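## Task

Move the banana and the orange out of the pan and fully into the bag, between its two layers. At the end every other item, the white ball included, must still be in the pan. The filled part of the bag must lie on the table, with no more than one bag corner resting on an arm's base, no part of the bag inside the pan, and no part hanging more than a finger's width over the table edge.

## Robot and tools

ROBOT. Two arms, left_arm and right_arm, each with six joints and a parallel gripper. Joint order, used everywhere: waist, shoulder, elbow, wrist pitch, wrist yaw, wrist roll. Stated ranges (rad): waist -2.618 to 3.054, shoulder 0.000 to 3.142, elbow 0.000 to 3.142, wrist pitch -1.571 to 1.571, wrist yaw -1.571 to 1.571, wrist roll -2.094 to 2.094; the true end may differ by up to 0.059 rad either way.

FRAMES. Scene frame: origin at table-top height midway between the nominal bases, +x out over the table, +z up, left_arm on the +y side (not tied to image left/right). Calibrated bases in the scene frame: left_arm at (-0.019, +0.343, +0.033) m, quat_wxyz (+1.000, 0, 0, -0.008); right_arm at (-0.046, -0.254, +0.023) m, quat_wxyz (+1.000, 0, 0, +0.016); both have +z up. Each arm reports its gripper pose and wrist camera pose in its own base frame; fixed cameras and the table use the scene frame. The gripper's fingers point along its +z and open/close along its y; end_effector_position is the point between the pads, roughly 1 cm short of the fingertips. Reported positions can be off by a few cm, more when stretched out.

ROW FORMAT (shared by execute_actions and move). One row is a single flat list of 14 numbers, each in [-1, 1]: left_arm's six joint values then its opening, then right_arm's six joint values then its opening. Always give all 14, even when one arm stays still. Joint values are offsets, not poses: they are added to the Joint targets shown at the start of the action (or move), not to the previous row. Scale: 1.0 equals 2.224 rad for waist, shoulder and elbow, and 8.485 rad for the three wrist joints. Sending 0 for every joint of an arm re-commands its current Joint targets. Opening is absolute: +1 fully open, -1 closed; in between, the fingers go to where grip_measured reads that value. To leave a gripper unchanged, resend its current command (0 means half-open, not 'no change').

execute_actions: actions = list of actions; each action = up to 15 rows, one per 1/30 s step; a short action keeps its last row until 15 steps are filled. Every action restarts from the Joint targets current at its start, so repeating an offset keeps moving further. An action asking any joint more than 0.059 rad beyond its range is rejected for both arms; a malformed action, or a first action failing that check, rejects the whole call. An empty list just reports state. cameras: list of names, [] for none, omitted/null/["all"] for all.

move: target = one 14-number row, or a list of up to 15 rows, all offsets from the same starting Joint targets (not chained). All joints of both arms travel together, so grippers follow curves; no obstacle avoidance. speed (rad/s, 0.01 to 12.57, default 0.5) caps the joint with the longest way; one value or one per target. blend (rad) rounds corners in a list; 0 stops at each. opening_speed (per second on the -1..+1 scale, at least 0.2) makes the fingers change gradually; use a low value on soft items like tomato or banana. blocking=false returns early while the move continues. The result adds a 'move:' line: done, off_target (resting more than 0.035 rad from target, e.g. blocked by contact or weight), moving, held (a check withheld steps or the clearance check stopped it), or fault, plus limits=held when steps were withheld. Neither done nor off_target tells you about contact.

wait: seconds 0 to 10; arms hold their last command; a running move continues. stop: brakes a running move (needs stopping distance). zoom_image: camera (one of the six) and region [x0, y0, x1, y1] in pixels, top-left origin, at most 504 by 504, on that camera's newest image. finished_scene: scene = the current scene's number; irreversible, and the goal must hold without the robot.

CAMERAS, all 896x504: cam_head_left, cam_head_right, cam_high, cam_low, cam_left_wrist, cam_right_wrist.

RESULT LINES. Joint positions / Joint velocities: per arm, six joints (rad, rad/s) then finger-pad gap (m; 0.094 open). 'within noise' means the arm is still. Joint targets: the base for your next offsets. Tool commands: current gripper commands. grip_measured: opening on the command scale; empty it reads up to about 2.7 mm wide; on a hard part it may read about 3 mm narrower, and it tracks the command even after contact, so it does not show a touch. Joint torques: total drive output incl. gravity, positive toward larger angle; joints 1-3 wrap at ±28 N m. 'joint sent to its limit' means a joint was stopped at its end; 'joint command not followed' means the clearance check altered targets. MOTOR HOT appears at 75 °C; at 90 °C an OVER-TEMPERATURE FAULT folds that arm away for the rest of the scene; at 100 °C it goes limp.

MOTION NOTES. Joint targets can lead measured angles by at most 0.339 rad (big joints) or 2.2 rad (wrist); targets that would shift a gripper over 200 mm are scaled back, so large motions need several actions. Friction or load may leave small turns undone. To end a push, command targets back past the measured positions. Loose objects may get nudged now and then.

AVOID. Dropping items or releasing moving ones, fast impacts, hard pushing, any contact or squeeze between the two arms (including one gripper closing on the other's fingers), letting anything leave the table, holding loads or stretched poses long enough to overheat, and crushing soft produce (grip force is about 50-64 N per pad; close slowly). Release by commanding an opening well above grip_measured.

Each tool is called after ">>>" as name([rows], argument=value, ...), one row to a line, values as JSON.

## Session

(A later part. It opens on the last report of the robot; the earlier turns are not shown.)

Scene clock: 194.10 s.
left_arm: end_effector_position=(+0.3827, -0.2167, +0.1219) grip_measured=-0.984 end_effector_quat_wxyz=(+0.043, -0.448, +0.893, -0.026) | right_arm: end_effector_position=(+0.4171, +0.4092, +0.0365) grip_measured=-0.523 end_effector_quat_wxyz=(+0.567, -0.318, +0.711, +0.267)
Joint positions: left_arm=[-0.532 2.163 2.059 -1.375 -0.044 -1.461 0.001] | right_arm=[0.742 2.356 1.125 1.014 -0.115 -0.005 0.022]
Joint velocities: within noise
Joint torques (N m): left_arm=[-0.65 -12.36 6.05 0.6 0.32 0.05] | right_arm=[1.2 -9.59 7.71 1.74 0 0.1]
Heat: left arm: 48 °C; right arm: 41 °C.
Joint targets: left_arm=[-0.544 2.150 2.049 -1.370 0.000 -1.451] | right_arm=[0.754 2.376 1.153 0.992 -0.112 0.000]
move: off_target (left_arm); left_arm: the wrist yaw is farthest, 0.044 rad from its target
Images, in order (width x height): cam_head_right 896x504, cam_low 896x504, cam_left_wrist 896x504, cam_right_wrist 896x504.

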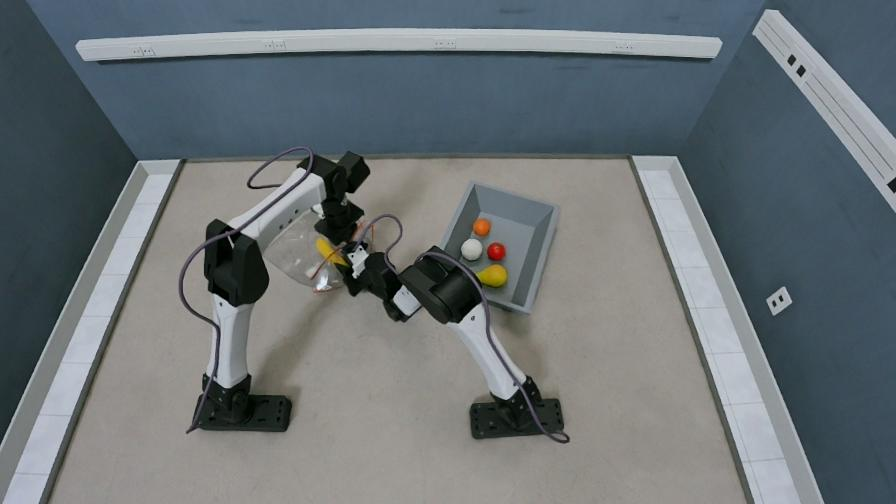

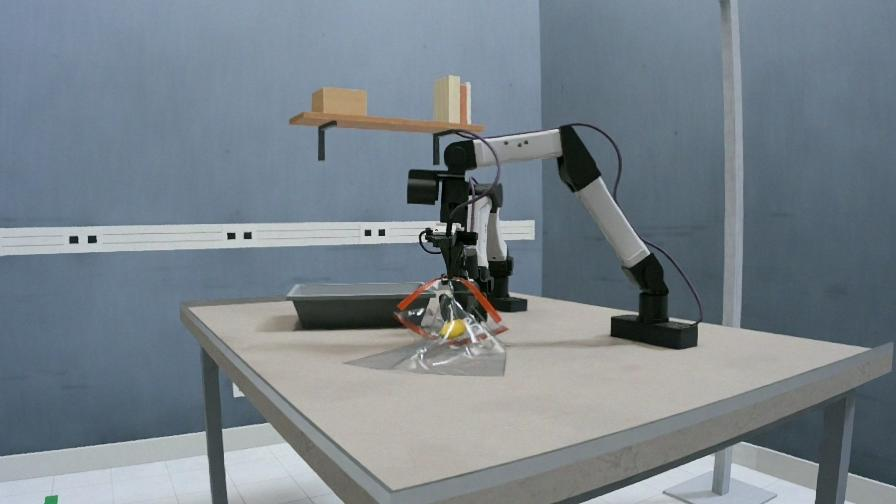

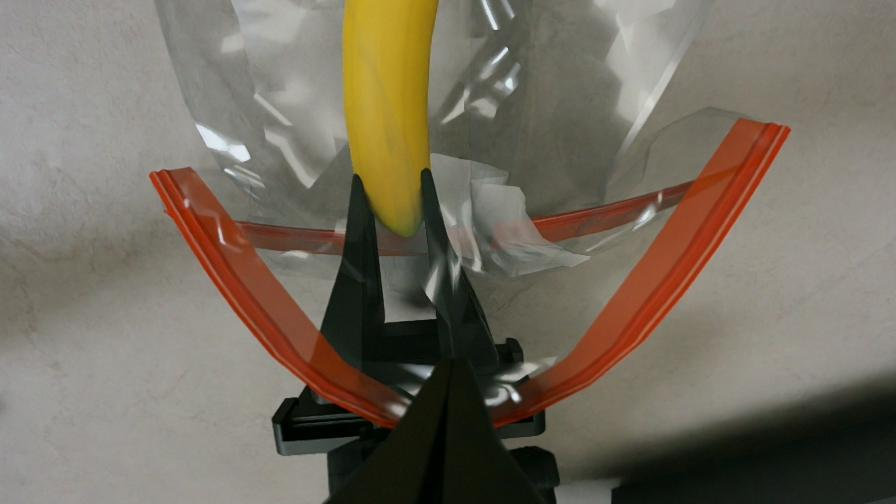

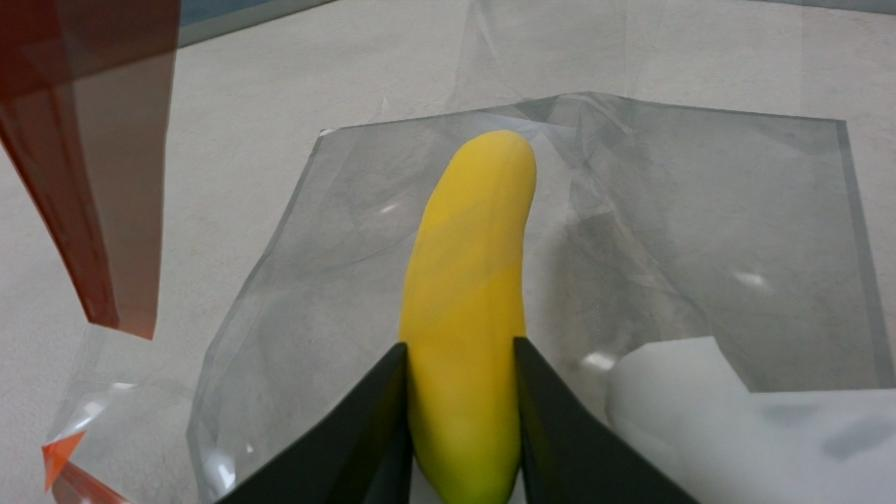

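>>> move([
  [0.0054,0,0,0,-0.0052,0,-1,0,0,0,0,0,0,-0.65],
  [0.0054,0,0,0,-0.0052,0,-1,-0.001,0.0153,-0.001,0,0,0,-0.65],
], speed=0.1, cameras=["cam_right_wrist","cam_left_wrist","cam_low"])

>>> zoom_image(camera="cam_low", region=[340, 220, 560, 390])

Scene clock: 195.83 s.
left_arm: end_effector_position=(+0.3834, -0.2135, +0.1205) grip_measured=-0.985 end_effector_quat_wxyz=(+0.047, -0.449, +0.892, -0.021) | right_arm: end_effector_position=(+0.4145, +0.4079, +0.0105) grip_measured=-0.523 end_effector_quat_wxyz=(+0.545, -0.323, +0.729, +0.260)
Joint positions: left_arm=[-0.53 2.163 2.054 -1.375 -0.056 -1.461 0.001] | right_arm=[0.744 2.397 1.135 0.986 -0.114 -0.005 0.022]
Joint velocities: within noise
Joint torques (N m): left_arm=[0.1 -12.36 6.6 0.59 0.01 0.05] | right_arm=[0.83 -10.32 6.48 2 -0.03 0.1]
Heat: left arm: 48 °C; right arm: 41 °C.
Joint targets: left_arm=[-0.531 2.150 2.049 -1.370 -0.045 -1.451] | right_arm=[0.752 2.410 1.151 0.992 -0.112 0.001]
move: done
Images, in order (width x height): cam_low 896x504, cam_left_wrist 896x504, cam_right_wrist 896x504.

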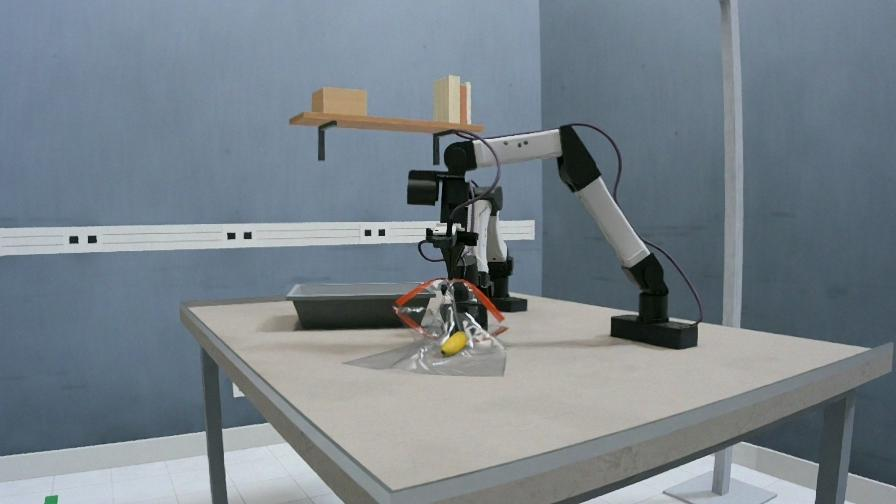

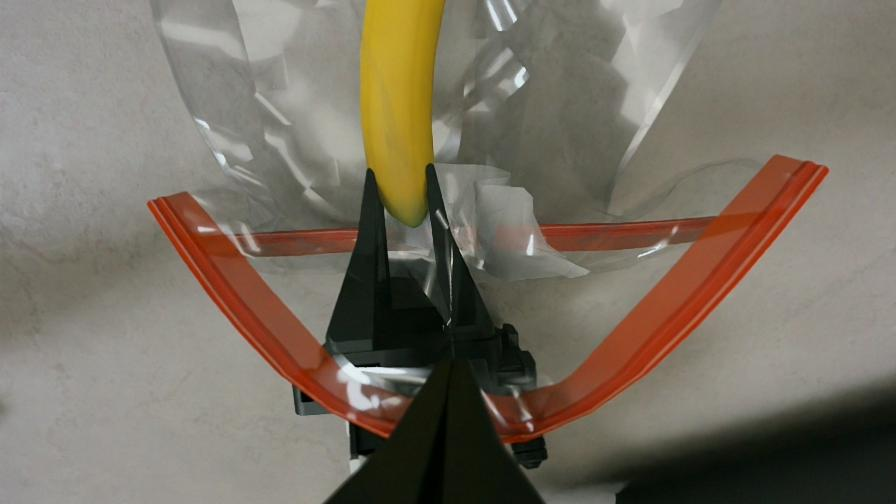

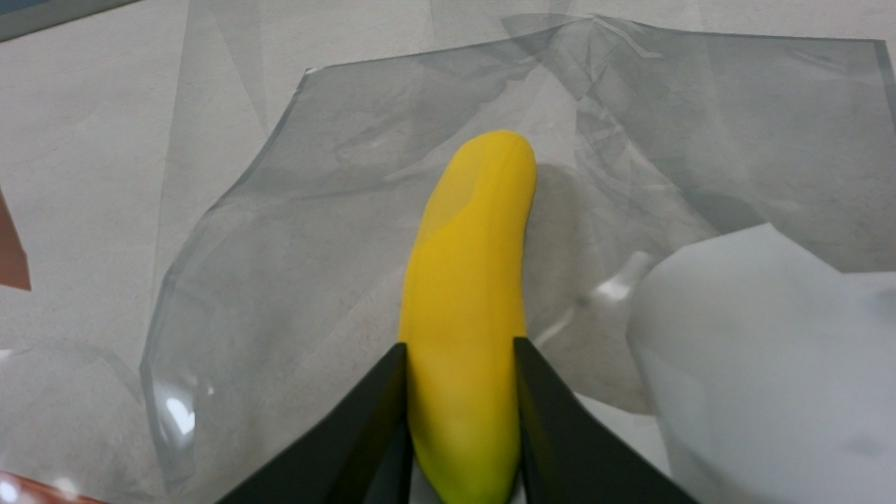

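Scaled by 2.291 from the camera's 896x504 image, which has a finer 1280x720 frame.

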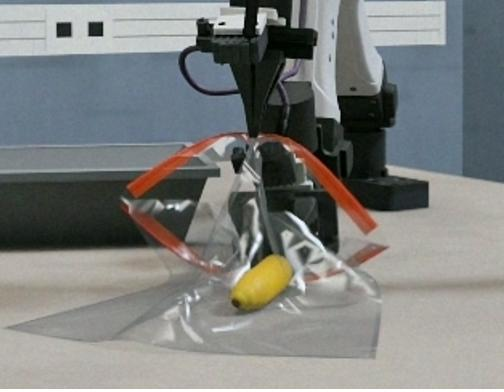

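>>> move([
  [0,0,0,0,0,0,-1,0,0,0,0,0,0,-0.15],
  [0,0,0,0,0,0,-1,-0.0134,-0.1075,-0.1636,0.0108,-0.0034,0,-0.15],
  [0,0,0,0,0,0,-1,-0.0275,-0.3616,-0.2143,-0.0661,-0.0054,0,-0.15],
], speed=[0.2,0.25,0.5], opening_speed=0.5)

>>> zoom_image(camera="cam_low", region=[340, 220, 560, 390])

>>> zoom_image(camera="cam_head_right", region=[250, 190, 400, 310])

Scene clock: 201.57 s.
left_arm: end_effector_position=(+0.3834, -0.2135, +0.1205) grip_measured=-0.985 end_effector_quat_wxyz=(+0.047, -0.449, +0.892, -0.021) | right_arm: end_effector_position=(+0.3192, +0.3011, +0.0886) grip_measured=-0.151 end_effector_quat_wxyz=(+0.445, -0.333, +0.799, +0.229)
Joint positions: left_arm=[-0.53 2.163 2.054 -1.375 -0.056 -1.461 0.001] | right_arm=[0.698 1.635 0.679 0.428 -0.149 -0.006 0.04]
Joint velocities: within noise
Joint torques (N m): left_arm=[0.13 -12.33 6.6 0.59 0.01 0.05] | right_arm=[-0.69 -9.22 5.68 1.81 -0.16 0.11]
Heat: left arm: 49 °C; right arm: 41 °C.
Joint targets: left_arm=[-0.531 2.150 2.049 -1.370 -0.045 -1.451] | right_arm=[0.691 1.605 0.674 0.431 -0.158 0.000]
move: done

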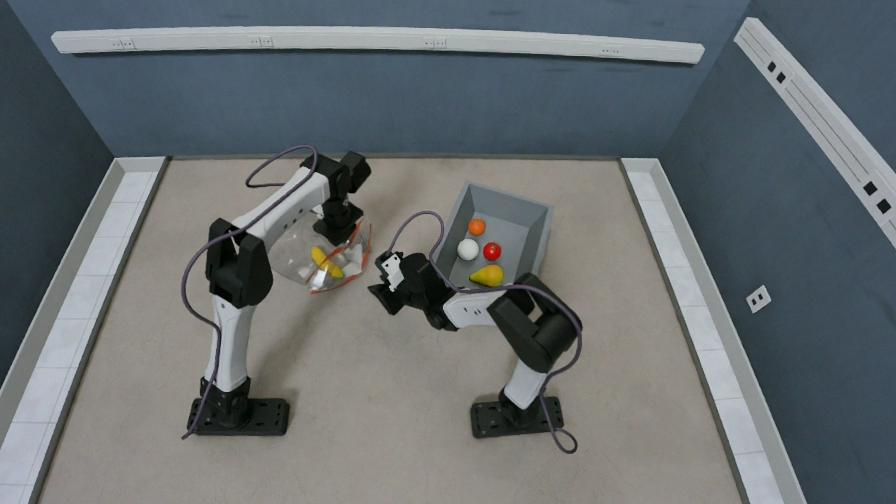

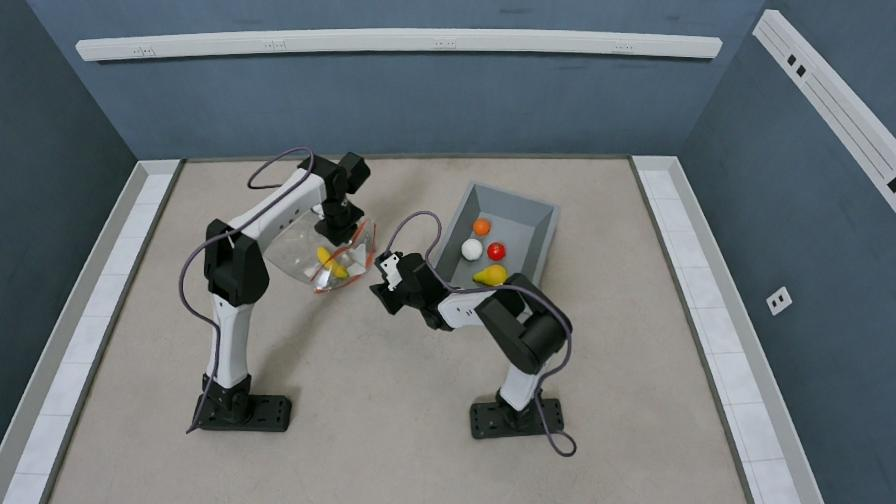

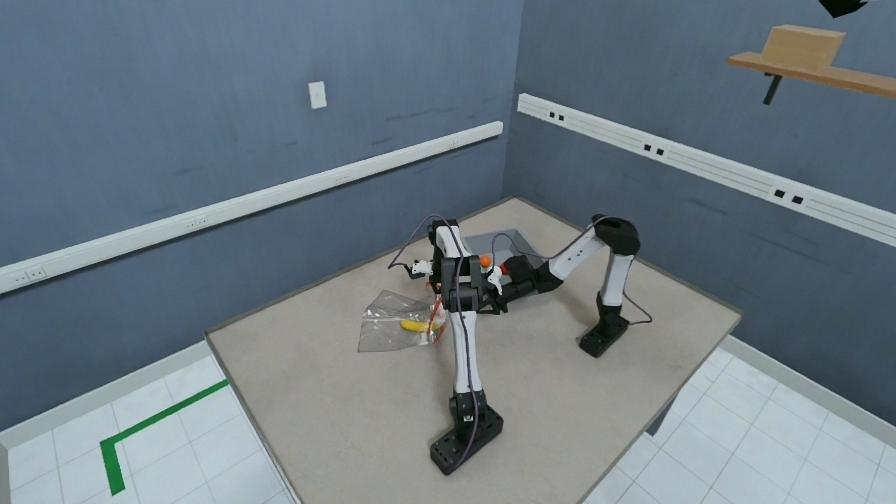

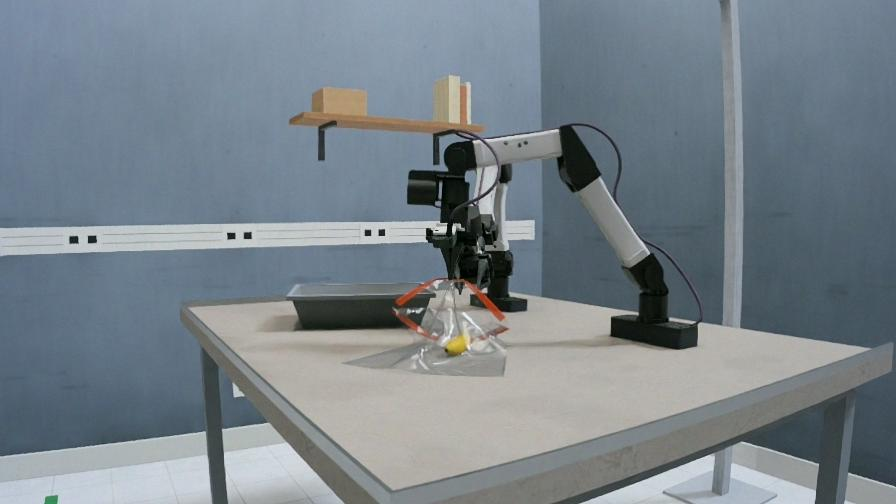

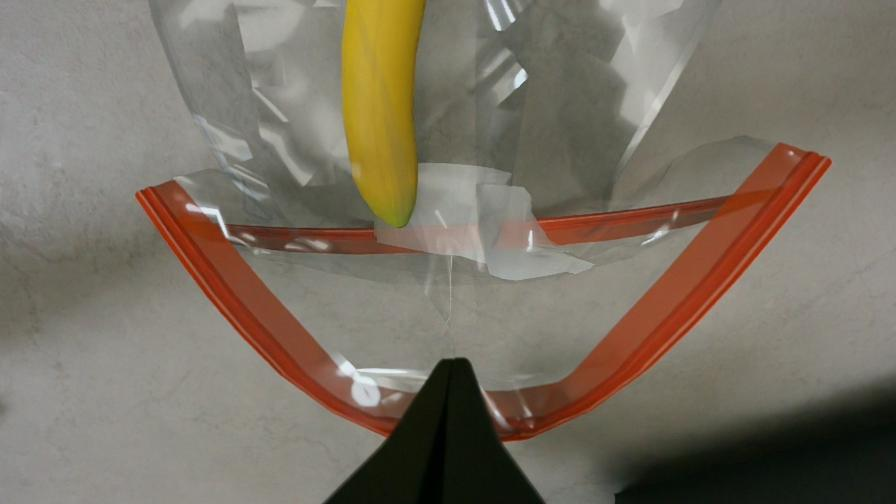

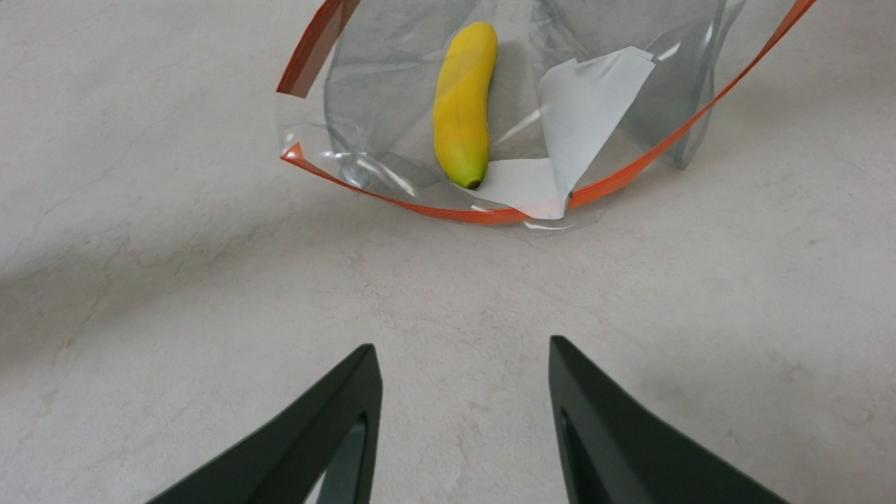

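Scaled by 2.291 from the camera's 896x504 image, which has a finer 1280x720 frame.

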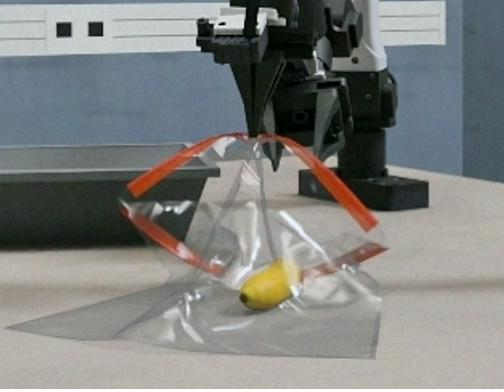

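Scaled by 3.360 from the camera's 896x504 image, which has a finer 1280x720 frame.

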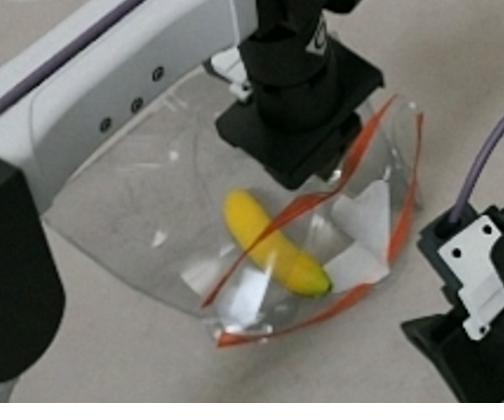

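>>> move([
  [0,0,0,0,0,0,-1,-0.1084,-0.0553,0.1954,-0.1128,0.0186,0,-0.15],
  [0,0,0,0,0,0,-1,-0.3107,0.2344,0.5844,-0.1742,0.0186,0,-0.15],
], speed=0.7, blend=0.15, cameras=["cam_right_wrist","cam_head_right","cam_left_wrist"])

Scene clock: 205.73 s.
left_arm: end_effector_position=(+0.3834, -0.2135, +0.1205) grip_measured=-0.985 end_effector_quat_wxyz=(+0.047, -0.449, +0.892, -0.021) | right_arm: end_effector_position=(+0.4940, -0.0007, +0.1263) grip_measured=-0.151 end_effector_quat_wxyz=(+0.177, -0.002, +0.984, +0.002)
Joint positions: left_arm=[-0.53 2.163 2.054 -1.375 -0.056 -1.461 0.001] | right_arm=[-0.003 2.116 1.945 -1.045 -0.005 -0.006 0.04]
Joint velocities: within noise
Joint torques (N m): left_arm=[0.12 -12.36 6.57 0.58 0.01 0.05] | right_arm=[0.44 -10.22 9.44 0.93 0.02 0.11]
Heat: left arm: 49 °C; right arm: 41 °C.
Joint targets: left_arm=[-0.531 2.150 2.049 -1.370 -0.045 -1.451] | right_arm=[0.000 2.127 1.974 -1.047 0.000 0.000]
move: done
Images, in order (width x height): cam_head_right 896x504, cam_left_wrist 896x504, cam_right_wrist 896x504.

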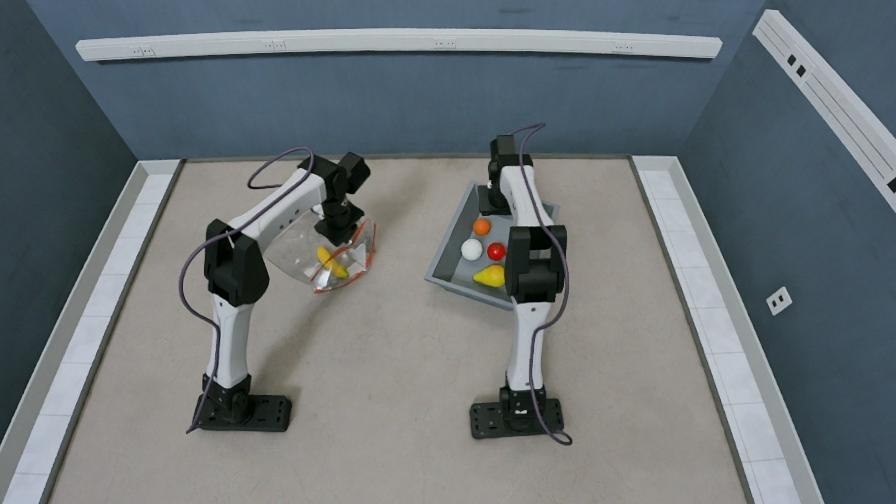

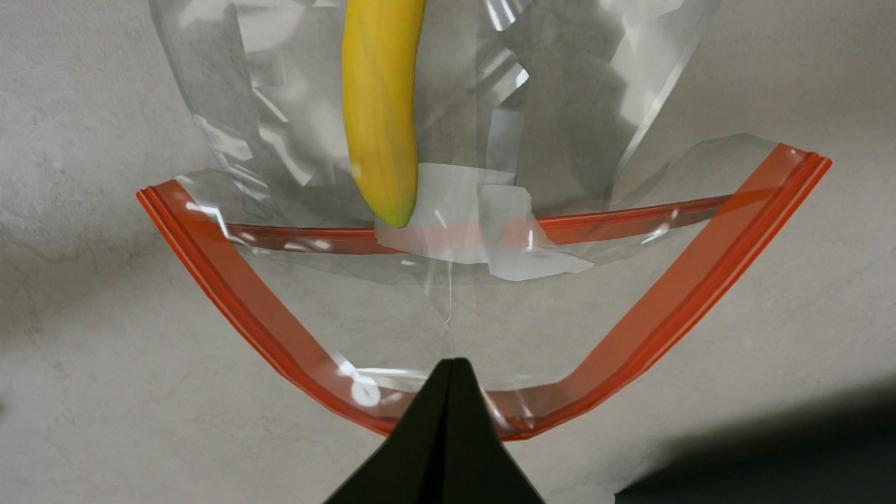

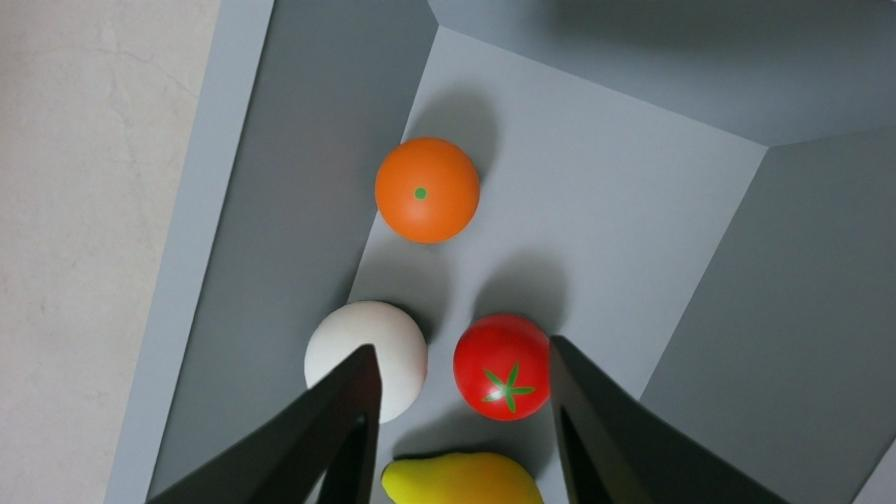

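>>> move(target=[0,0,0,0,0,0,-1,0.0067,0.0875,0.0615,0.0009,0,0.0389,0.4], speed=0.4, cameras=["cam_right_wrist"])

Scene clock: 209.13 s.
left_arm: end_effector_position=(+0.3834, -0.2135, +0.1205) grip_measured=-0.985 end_effector_quat_wxyz=(+0.047, -0.449, +0.892, -0.021) | right_arm: end_effector_position=(+0.5217, +0.0050, +0.0766) grip_measured=+0.399 end_effector_quat_wxyz=(+0.145, +0.155, +0.977, +0.027)
Joint positions: left_arm=[-0.53 2.163 2.054 -1.375 -0.056 -1.461 0.001] | right_arm=[0.008 2.31 2.083 -1.048 -0.005 0.322 0.066]
Joint velocities: within noise
Joint torques (N m): left_arm=[0.13 -12.4 6.58 0.58 0.02 0.04] | right_arm=[0.65 -11.48 9.31 0.93 0.04 0.12]
Heat: left arm: 49 °C; right arm: 42 °C.
Joint targets: left_arm=[-0.531 2.150 2.049 -1.370 -0.045 -1.451] | right_arm=[0.014 2.321 2.111 -1.039 0.000 0.330]
move: done
Images, in order (width x height): cam_right_wrist 896x504.

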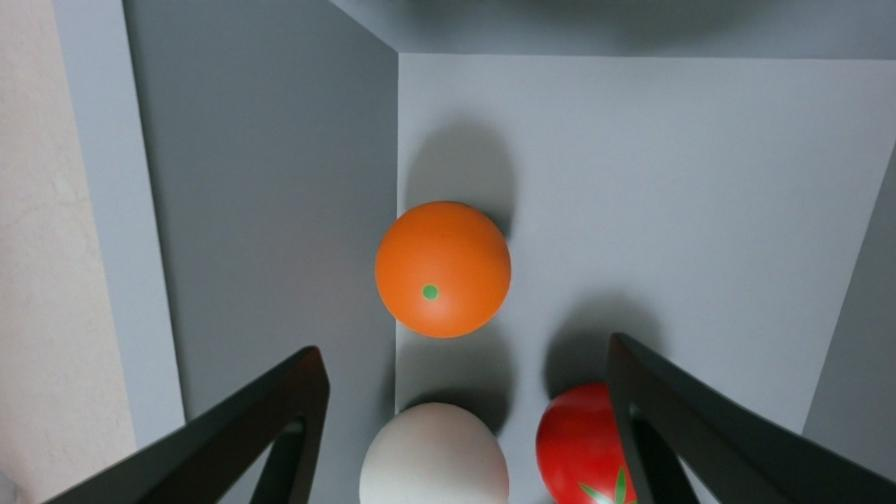

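>>> move(target=[0,0,0,0,0,0,-1,0,-0.0006,-0.0821,0.0213,0,0,0.4], speed=0.25, cameras=["cam_right_wrist"])

Scene clock: 211.23 s.
left_arm: end_effector_position=(+0.3834, -0.2135, +0.1205) grip_measured=-0.985 end_effector_quat_wxyz=(+0.047, -0.449, +0.892, -0.021) | right_arm: end_effector_position=(+0.5243, +0.0050, +0.0399) grip_measured=+0.399 end_effector_quat_wxyz=(+0.155, +0.155, +0.975, +0.029)
Joint positions: left_arm=[-0.53 2.163 2.054 -1.375 -0.056 -1.461 0.001] | right_arm=[0.008 2.31 1.93 -0.874 -0.005 0.324 0.066]
Joint velocities: within noise
Joint torques (N m): left_arm=[0.12 -12.33 6.58 0.58 0.01 0.06] | right_arm=[0.68 -11.6 6.45 1.02 0.04 0.11]
Heat: left arm: 49 °C; right arm: 42 °C.
Joint targets: left_arm=[-0.531 2.150 2.049 -1.370 -0.045 -1.451] | right_arm=[0.014 2.320 1.928 -0.858 0.000 0.331]
move: done
Images, in order (width x height): cam_right_wrist 896x504.

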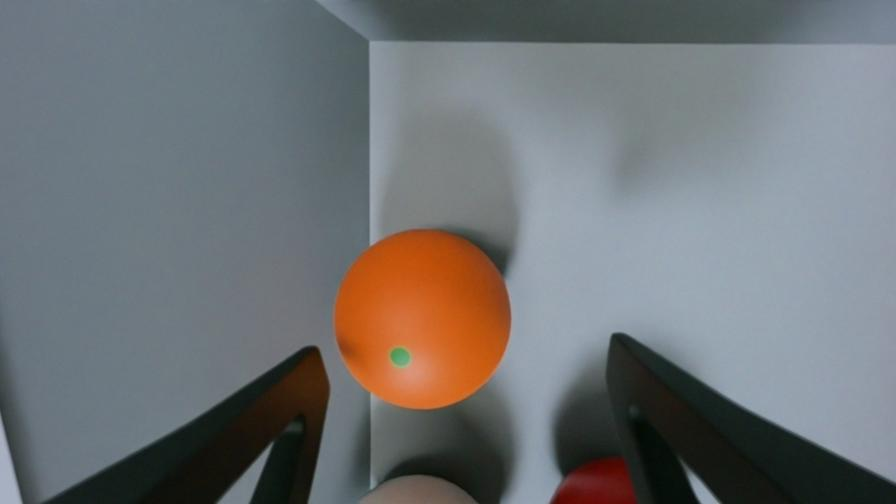

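>>> move([
  [0,0,0,0,0,0,-1,0.0072,0,0,0,0,0,0.4],
  [0,0,0,0,0,0,-1,0.0072,-0.0015,-0.0487,0.0124,0,0,0.4],
], speed=0.15, cameras=["cam_right_wrist"])

Scene clock: 213.13 s.
left_arm: end_effector_position=(+0.3834, -0.2135, +0.1205) grip_measured=-0.985 end_effector_quat_wxyz=(+0.047, -0.449, +0.892, -0.021) | right_arm: end_effector_position=(+0.5183, +0.0146, +0.0129) grip_measured=+0.399 end_effector_quat_wxyz=(+0.154, +0.146, +0.977, +0.030)
Joint positions: left_arm=[-0.53 2.163 2.054 -1.375 -0.056 -1.461 0.001] | right_arm=[0.026 2.31 1.822 -0.768 -0.005 0.324 0.066]
Joint velocities: within noise
Joint torques (N m): left_arm=[0.12 -12.37 6.56 0.59 0.01 0.05] | right_arm=[0.46 -11.79 6.27 1.04 0.04 0.12]
Heat: left arm: 49 °C; right arm: 43 °C.
Joint targets: left_arm=[-0.531 2.150 2.049 -1.370 -0.045 -1.451] | right_arm=[0.031 2.317 1.820 -0.753 0.000 0.331]
move: done
Images, in order (width x height): cam_right_wrist 896x504.

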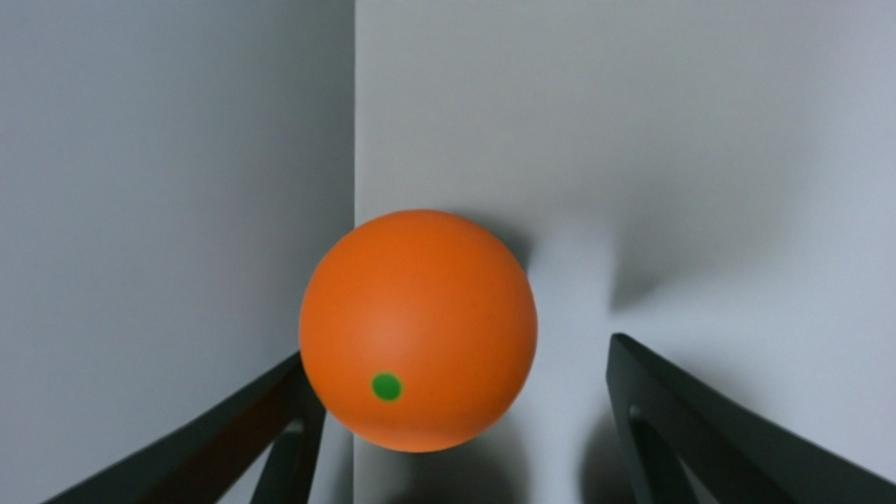

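>>> move([
  [0,0,0,0,0,0,-1,0,0.0034,-0.0071,0.0027,0,0,0.4],
  [0,0,0,0,0,0,-1,0,0.0034,-0.0071,0.0027,0,0,-0.2],
], speed=0.1, opening_speed=0.3, cameras=["cam_right_wrist"])

Scene clock: 216.73 s.
left_arm: end_effector_position=(+0.3834, -0.2135, +0.1205) grip_measured=-0.985 end_effector_quat_wxyz=(+0.047, -0.449, +0.892, -0.021) | right_arm: end_effector_position=(+0.5196, +0.0147, +0.0101) grip_measured=-0.197 end_effector_quat_wxyz=(+0.158, +0.146, +0.976, +0.031)
Joint positions: left_arm=[-0.53 2.163 2.054 -1.375 -0.056 -1.461 0.001] | right_arm=[0.026 2.31 1.808 -0.744 -0.005 0.324 0.038]
Joint velocities: within noise
Joint torques (N m): left_arm=[0.1 -12.37 6.61 0.59 0.02 0.05] | right_arm=[0.44 -11.11 6.16 1.03 0.04 0.11]
Heat: left arm: 50 °C; right arm: 44 °C.
Joint targets: left_arm=[-0.531 2.150 2.049 -1.370 -0.045 -1.451] | right_arm=[0.031 2.324 1.804 -0.730 0.000 0.330]
move: done
Images, in order (width x height): cam_right_wrist 896x504.

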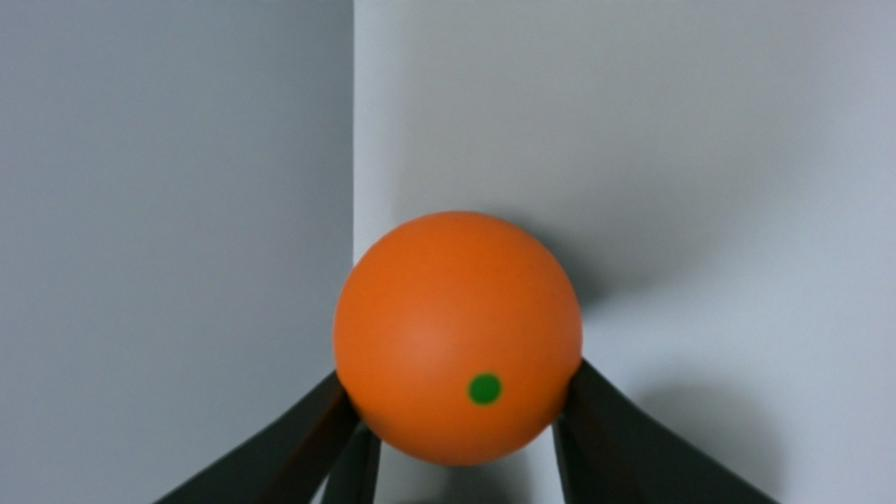

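>>> move([
  [0,0,0,0,0,0,-1,0,0,0,0,0,0,-0.35],
  [0,0,0,0,0,0,-1,0,-0.01,0.04,-0.0108,0,0,-0.35],
], speed=0.15, opening_speed=0.3, cameras=["cam_right_wrist"])

Scene clock: 219.03 s.
left_arm: end_effector_position=(+0.3834, -0.2135, +0.1205) grip_measured=-0.985 end_effector_quat_wxyz=(+0.047, -0.449, +0.892, -0.021) | right_arm: end_effector_position=(+0.5191, +0.0147, +0.0233) grip_measured=-0.282 end_effector_quat_wxyz=(+0.150, +0.146, +0.977, +0.029)
Joint positions: left_arm=[-0.53 2.163 2.054 -1.375 -0.056 -1.461 0.001] | right_arm=[0.026 2.31 1.866 -0.82 -0.005 0.324 0.034]
Joint velocities: within noise
Joint torques (N m): left_arm=[0.1 -12.4 6.58 0.58 0.01 0.04] | right_arm=[0.46 -13.09 9.07 0.86 0.04 0.11]
Heat: left arm: 50 °C; right arm: 45 °C.
Joint targets: left_arm=[-0.531 2.150 2.049 -1.370 -0.045 -1.451] | right_arm=[0.031 2.302 1.893 -0.822 0.000 0.330]
move: done
Images, in order (width x height): cam_right_wrist 896x504.

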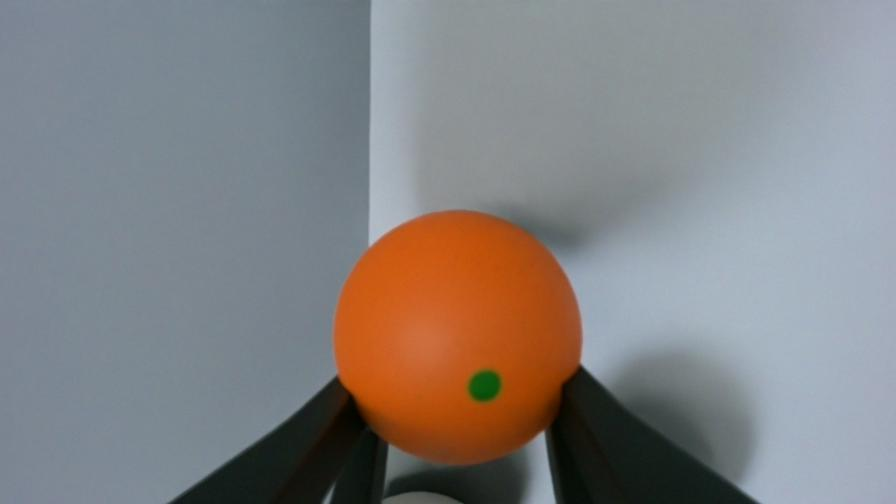

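>>> move([
  [0,0,0,0,0,0,-1,0,-0.0054,0.098,-0.0256,0,0,-0.35],
  [0,0,0,0,0,0,-1,0,-0.0908,0.0362,-0.0265,0,0,-0.35],
], speed=0.3, cameras=["cam_right_wrist","cam_low"])

Scene clock: 223.33 s.
left_arm: end_effector_position=(+0.3834, -0.2135, +0.1205) grip_measured=-0.985 end_effector_quat_wxyz=(+0.047, -0.449, +0.892, -0.021) | right_arm: end_effector_position=(+0.5004, +0.0142, +0.1223) grip_measured=-0.283 end_effector_quat_wxyz=(+0.173, +0.145, +0.974, +0.033)
Joint positions: left_arm=[-0.53 2.163 2.054 -1.375 -0.056 -1.461 0.001] | right_arm=[0.026 2.146 1.977 -1.047 -0.005 0.324 0.034]
Joint velocities: within noise
Joint torques (N m): left_arm=[0.08 -12.37 6.58 0.58 0 0.05] | right_arm=[0.44 -15.43 6.42 0.94 0.04 0.11]
Heat: left arm: 50 °C; right arm: 47 °C.
Joint targets: left_arm=[-0.531 2.150 2.049 -1.370 -0.045 -1.451] | right_arm=[0.031 2.100 1.973 -1.046 0.000 0.330]
move: off_target (right_arm); right_arm: the shoulder is farthest, 0.046 rad from its target
Images, in order (width x height): cam_low 896x504, cam_right_wrist 896x504.

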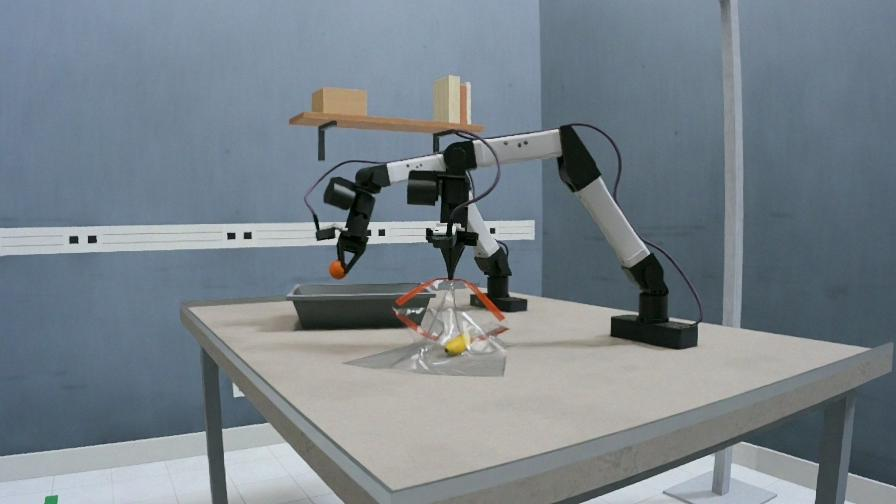

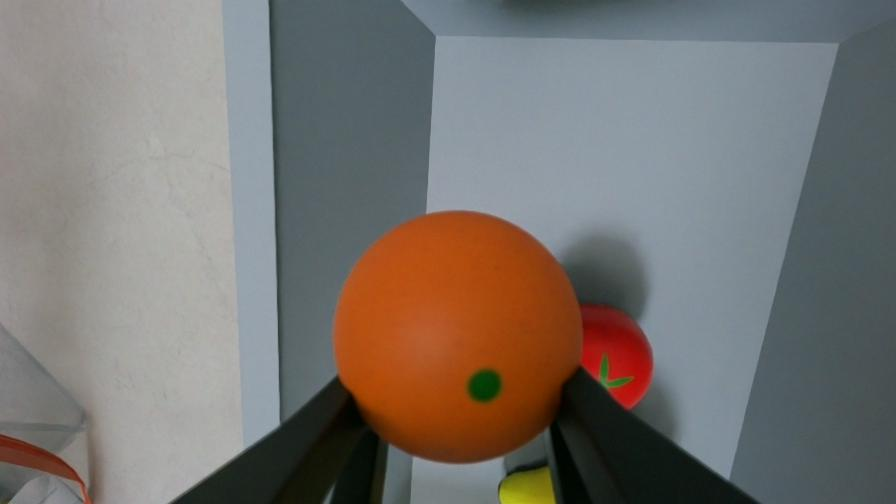

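>>> move([
  [0,0,0,0,0,0,-1,0.1434,-0.2779,-0.3887,0.0612,-0.0177,-0.0389,-0.35],
  [0,0,0,0,0,0,-1,0.2059,-0.2634,-0.5486,0.1305,-0.0351,-0.0389,-0.35],
], speed=0.6, blend=0.1, cameras=["cam_right_wrist","cam_low","cam_left_wrist","cam_head_right"])

>>> zoom_image(camera="cam_head_right", region=[270, 190, 420, 310])

Scene clock: 226.97 s.
left_arm: end_effector_position=(+0.3834, -0.2135, +0.1205) grip_measured=-0.985 end_effector_quat_wxyz=(+0.047, -0.449, +0.892, -0.021) | right_arm: end_effector_position=(+0.3346, +0.2305, +0.0927) grip_measured=-0.284 end_effector_quat_wxyz=(+0.362, -0.269, +0.863, +0.225)
Joint positions: left_arm=[-0.53 2.163 2.054 -1.375 -0.056 -1.461 0.001] | right_arm=[0.483 1.518 0.754 0.039 -0.287 0.008 0.034]
Joint velocities: within noise
Joint torques (N m): left_arm=[0.12 -12.37 6.6 0.58 0.01 0.05] | right_arm=[0.55 -6.42 6.53 1.87 -0.21 -0.06]
Heat: left arm: 50 °C; right arm: 47 °C.
Joint targets: left_arm=[-0.531 2.150 2.049 -1.370 -0.045 -1.451] | right_arm=[0.489 1.514 0.753 0.061 -0.298 0.000]
move: done
Images, in order (width x height): cam_head_right 896x504, cam_low 896x504, cam_left_wrist 896x504, cam_right_wrist 896x504.

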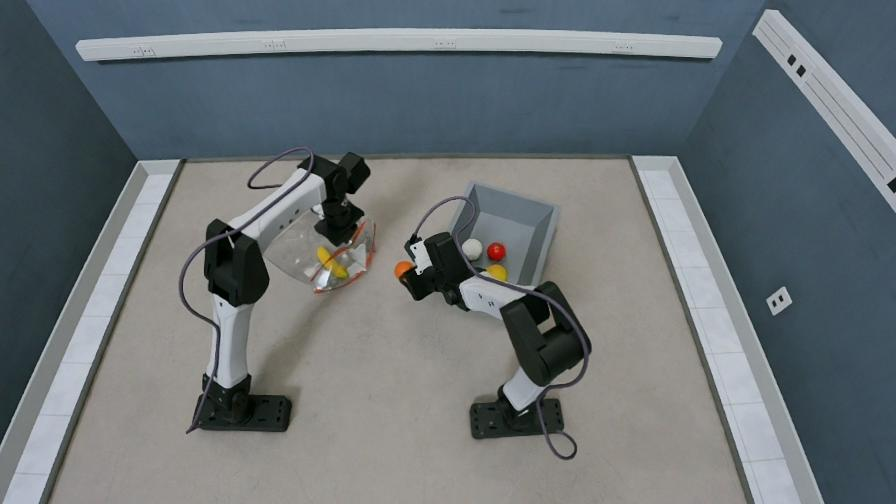

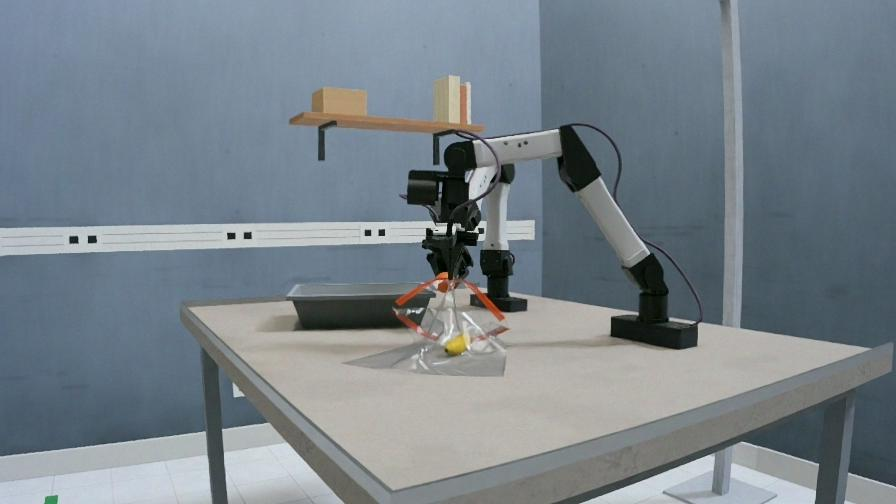

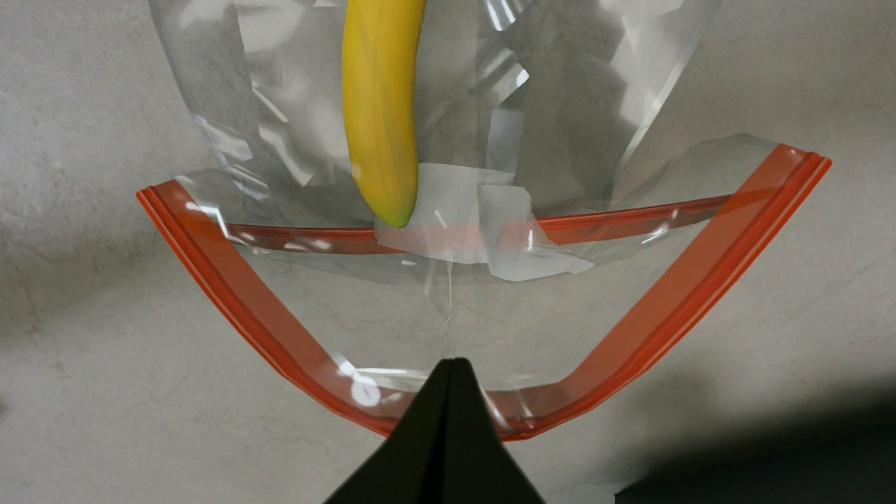

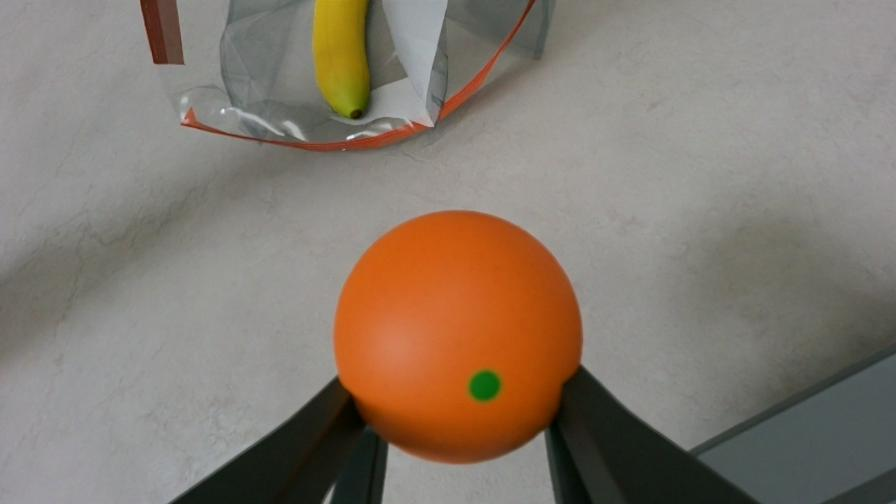

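Scaled by 3.360 from the camera's 896x504 image, which has a finer 1280x720 frame.

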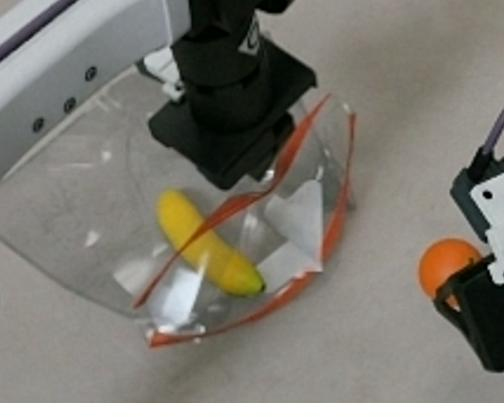

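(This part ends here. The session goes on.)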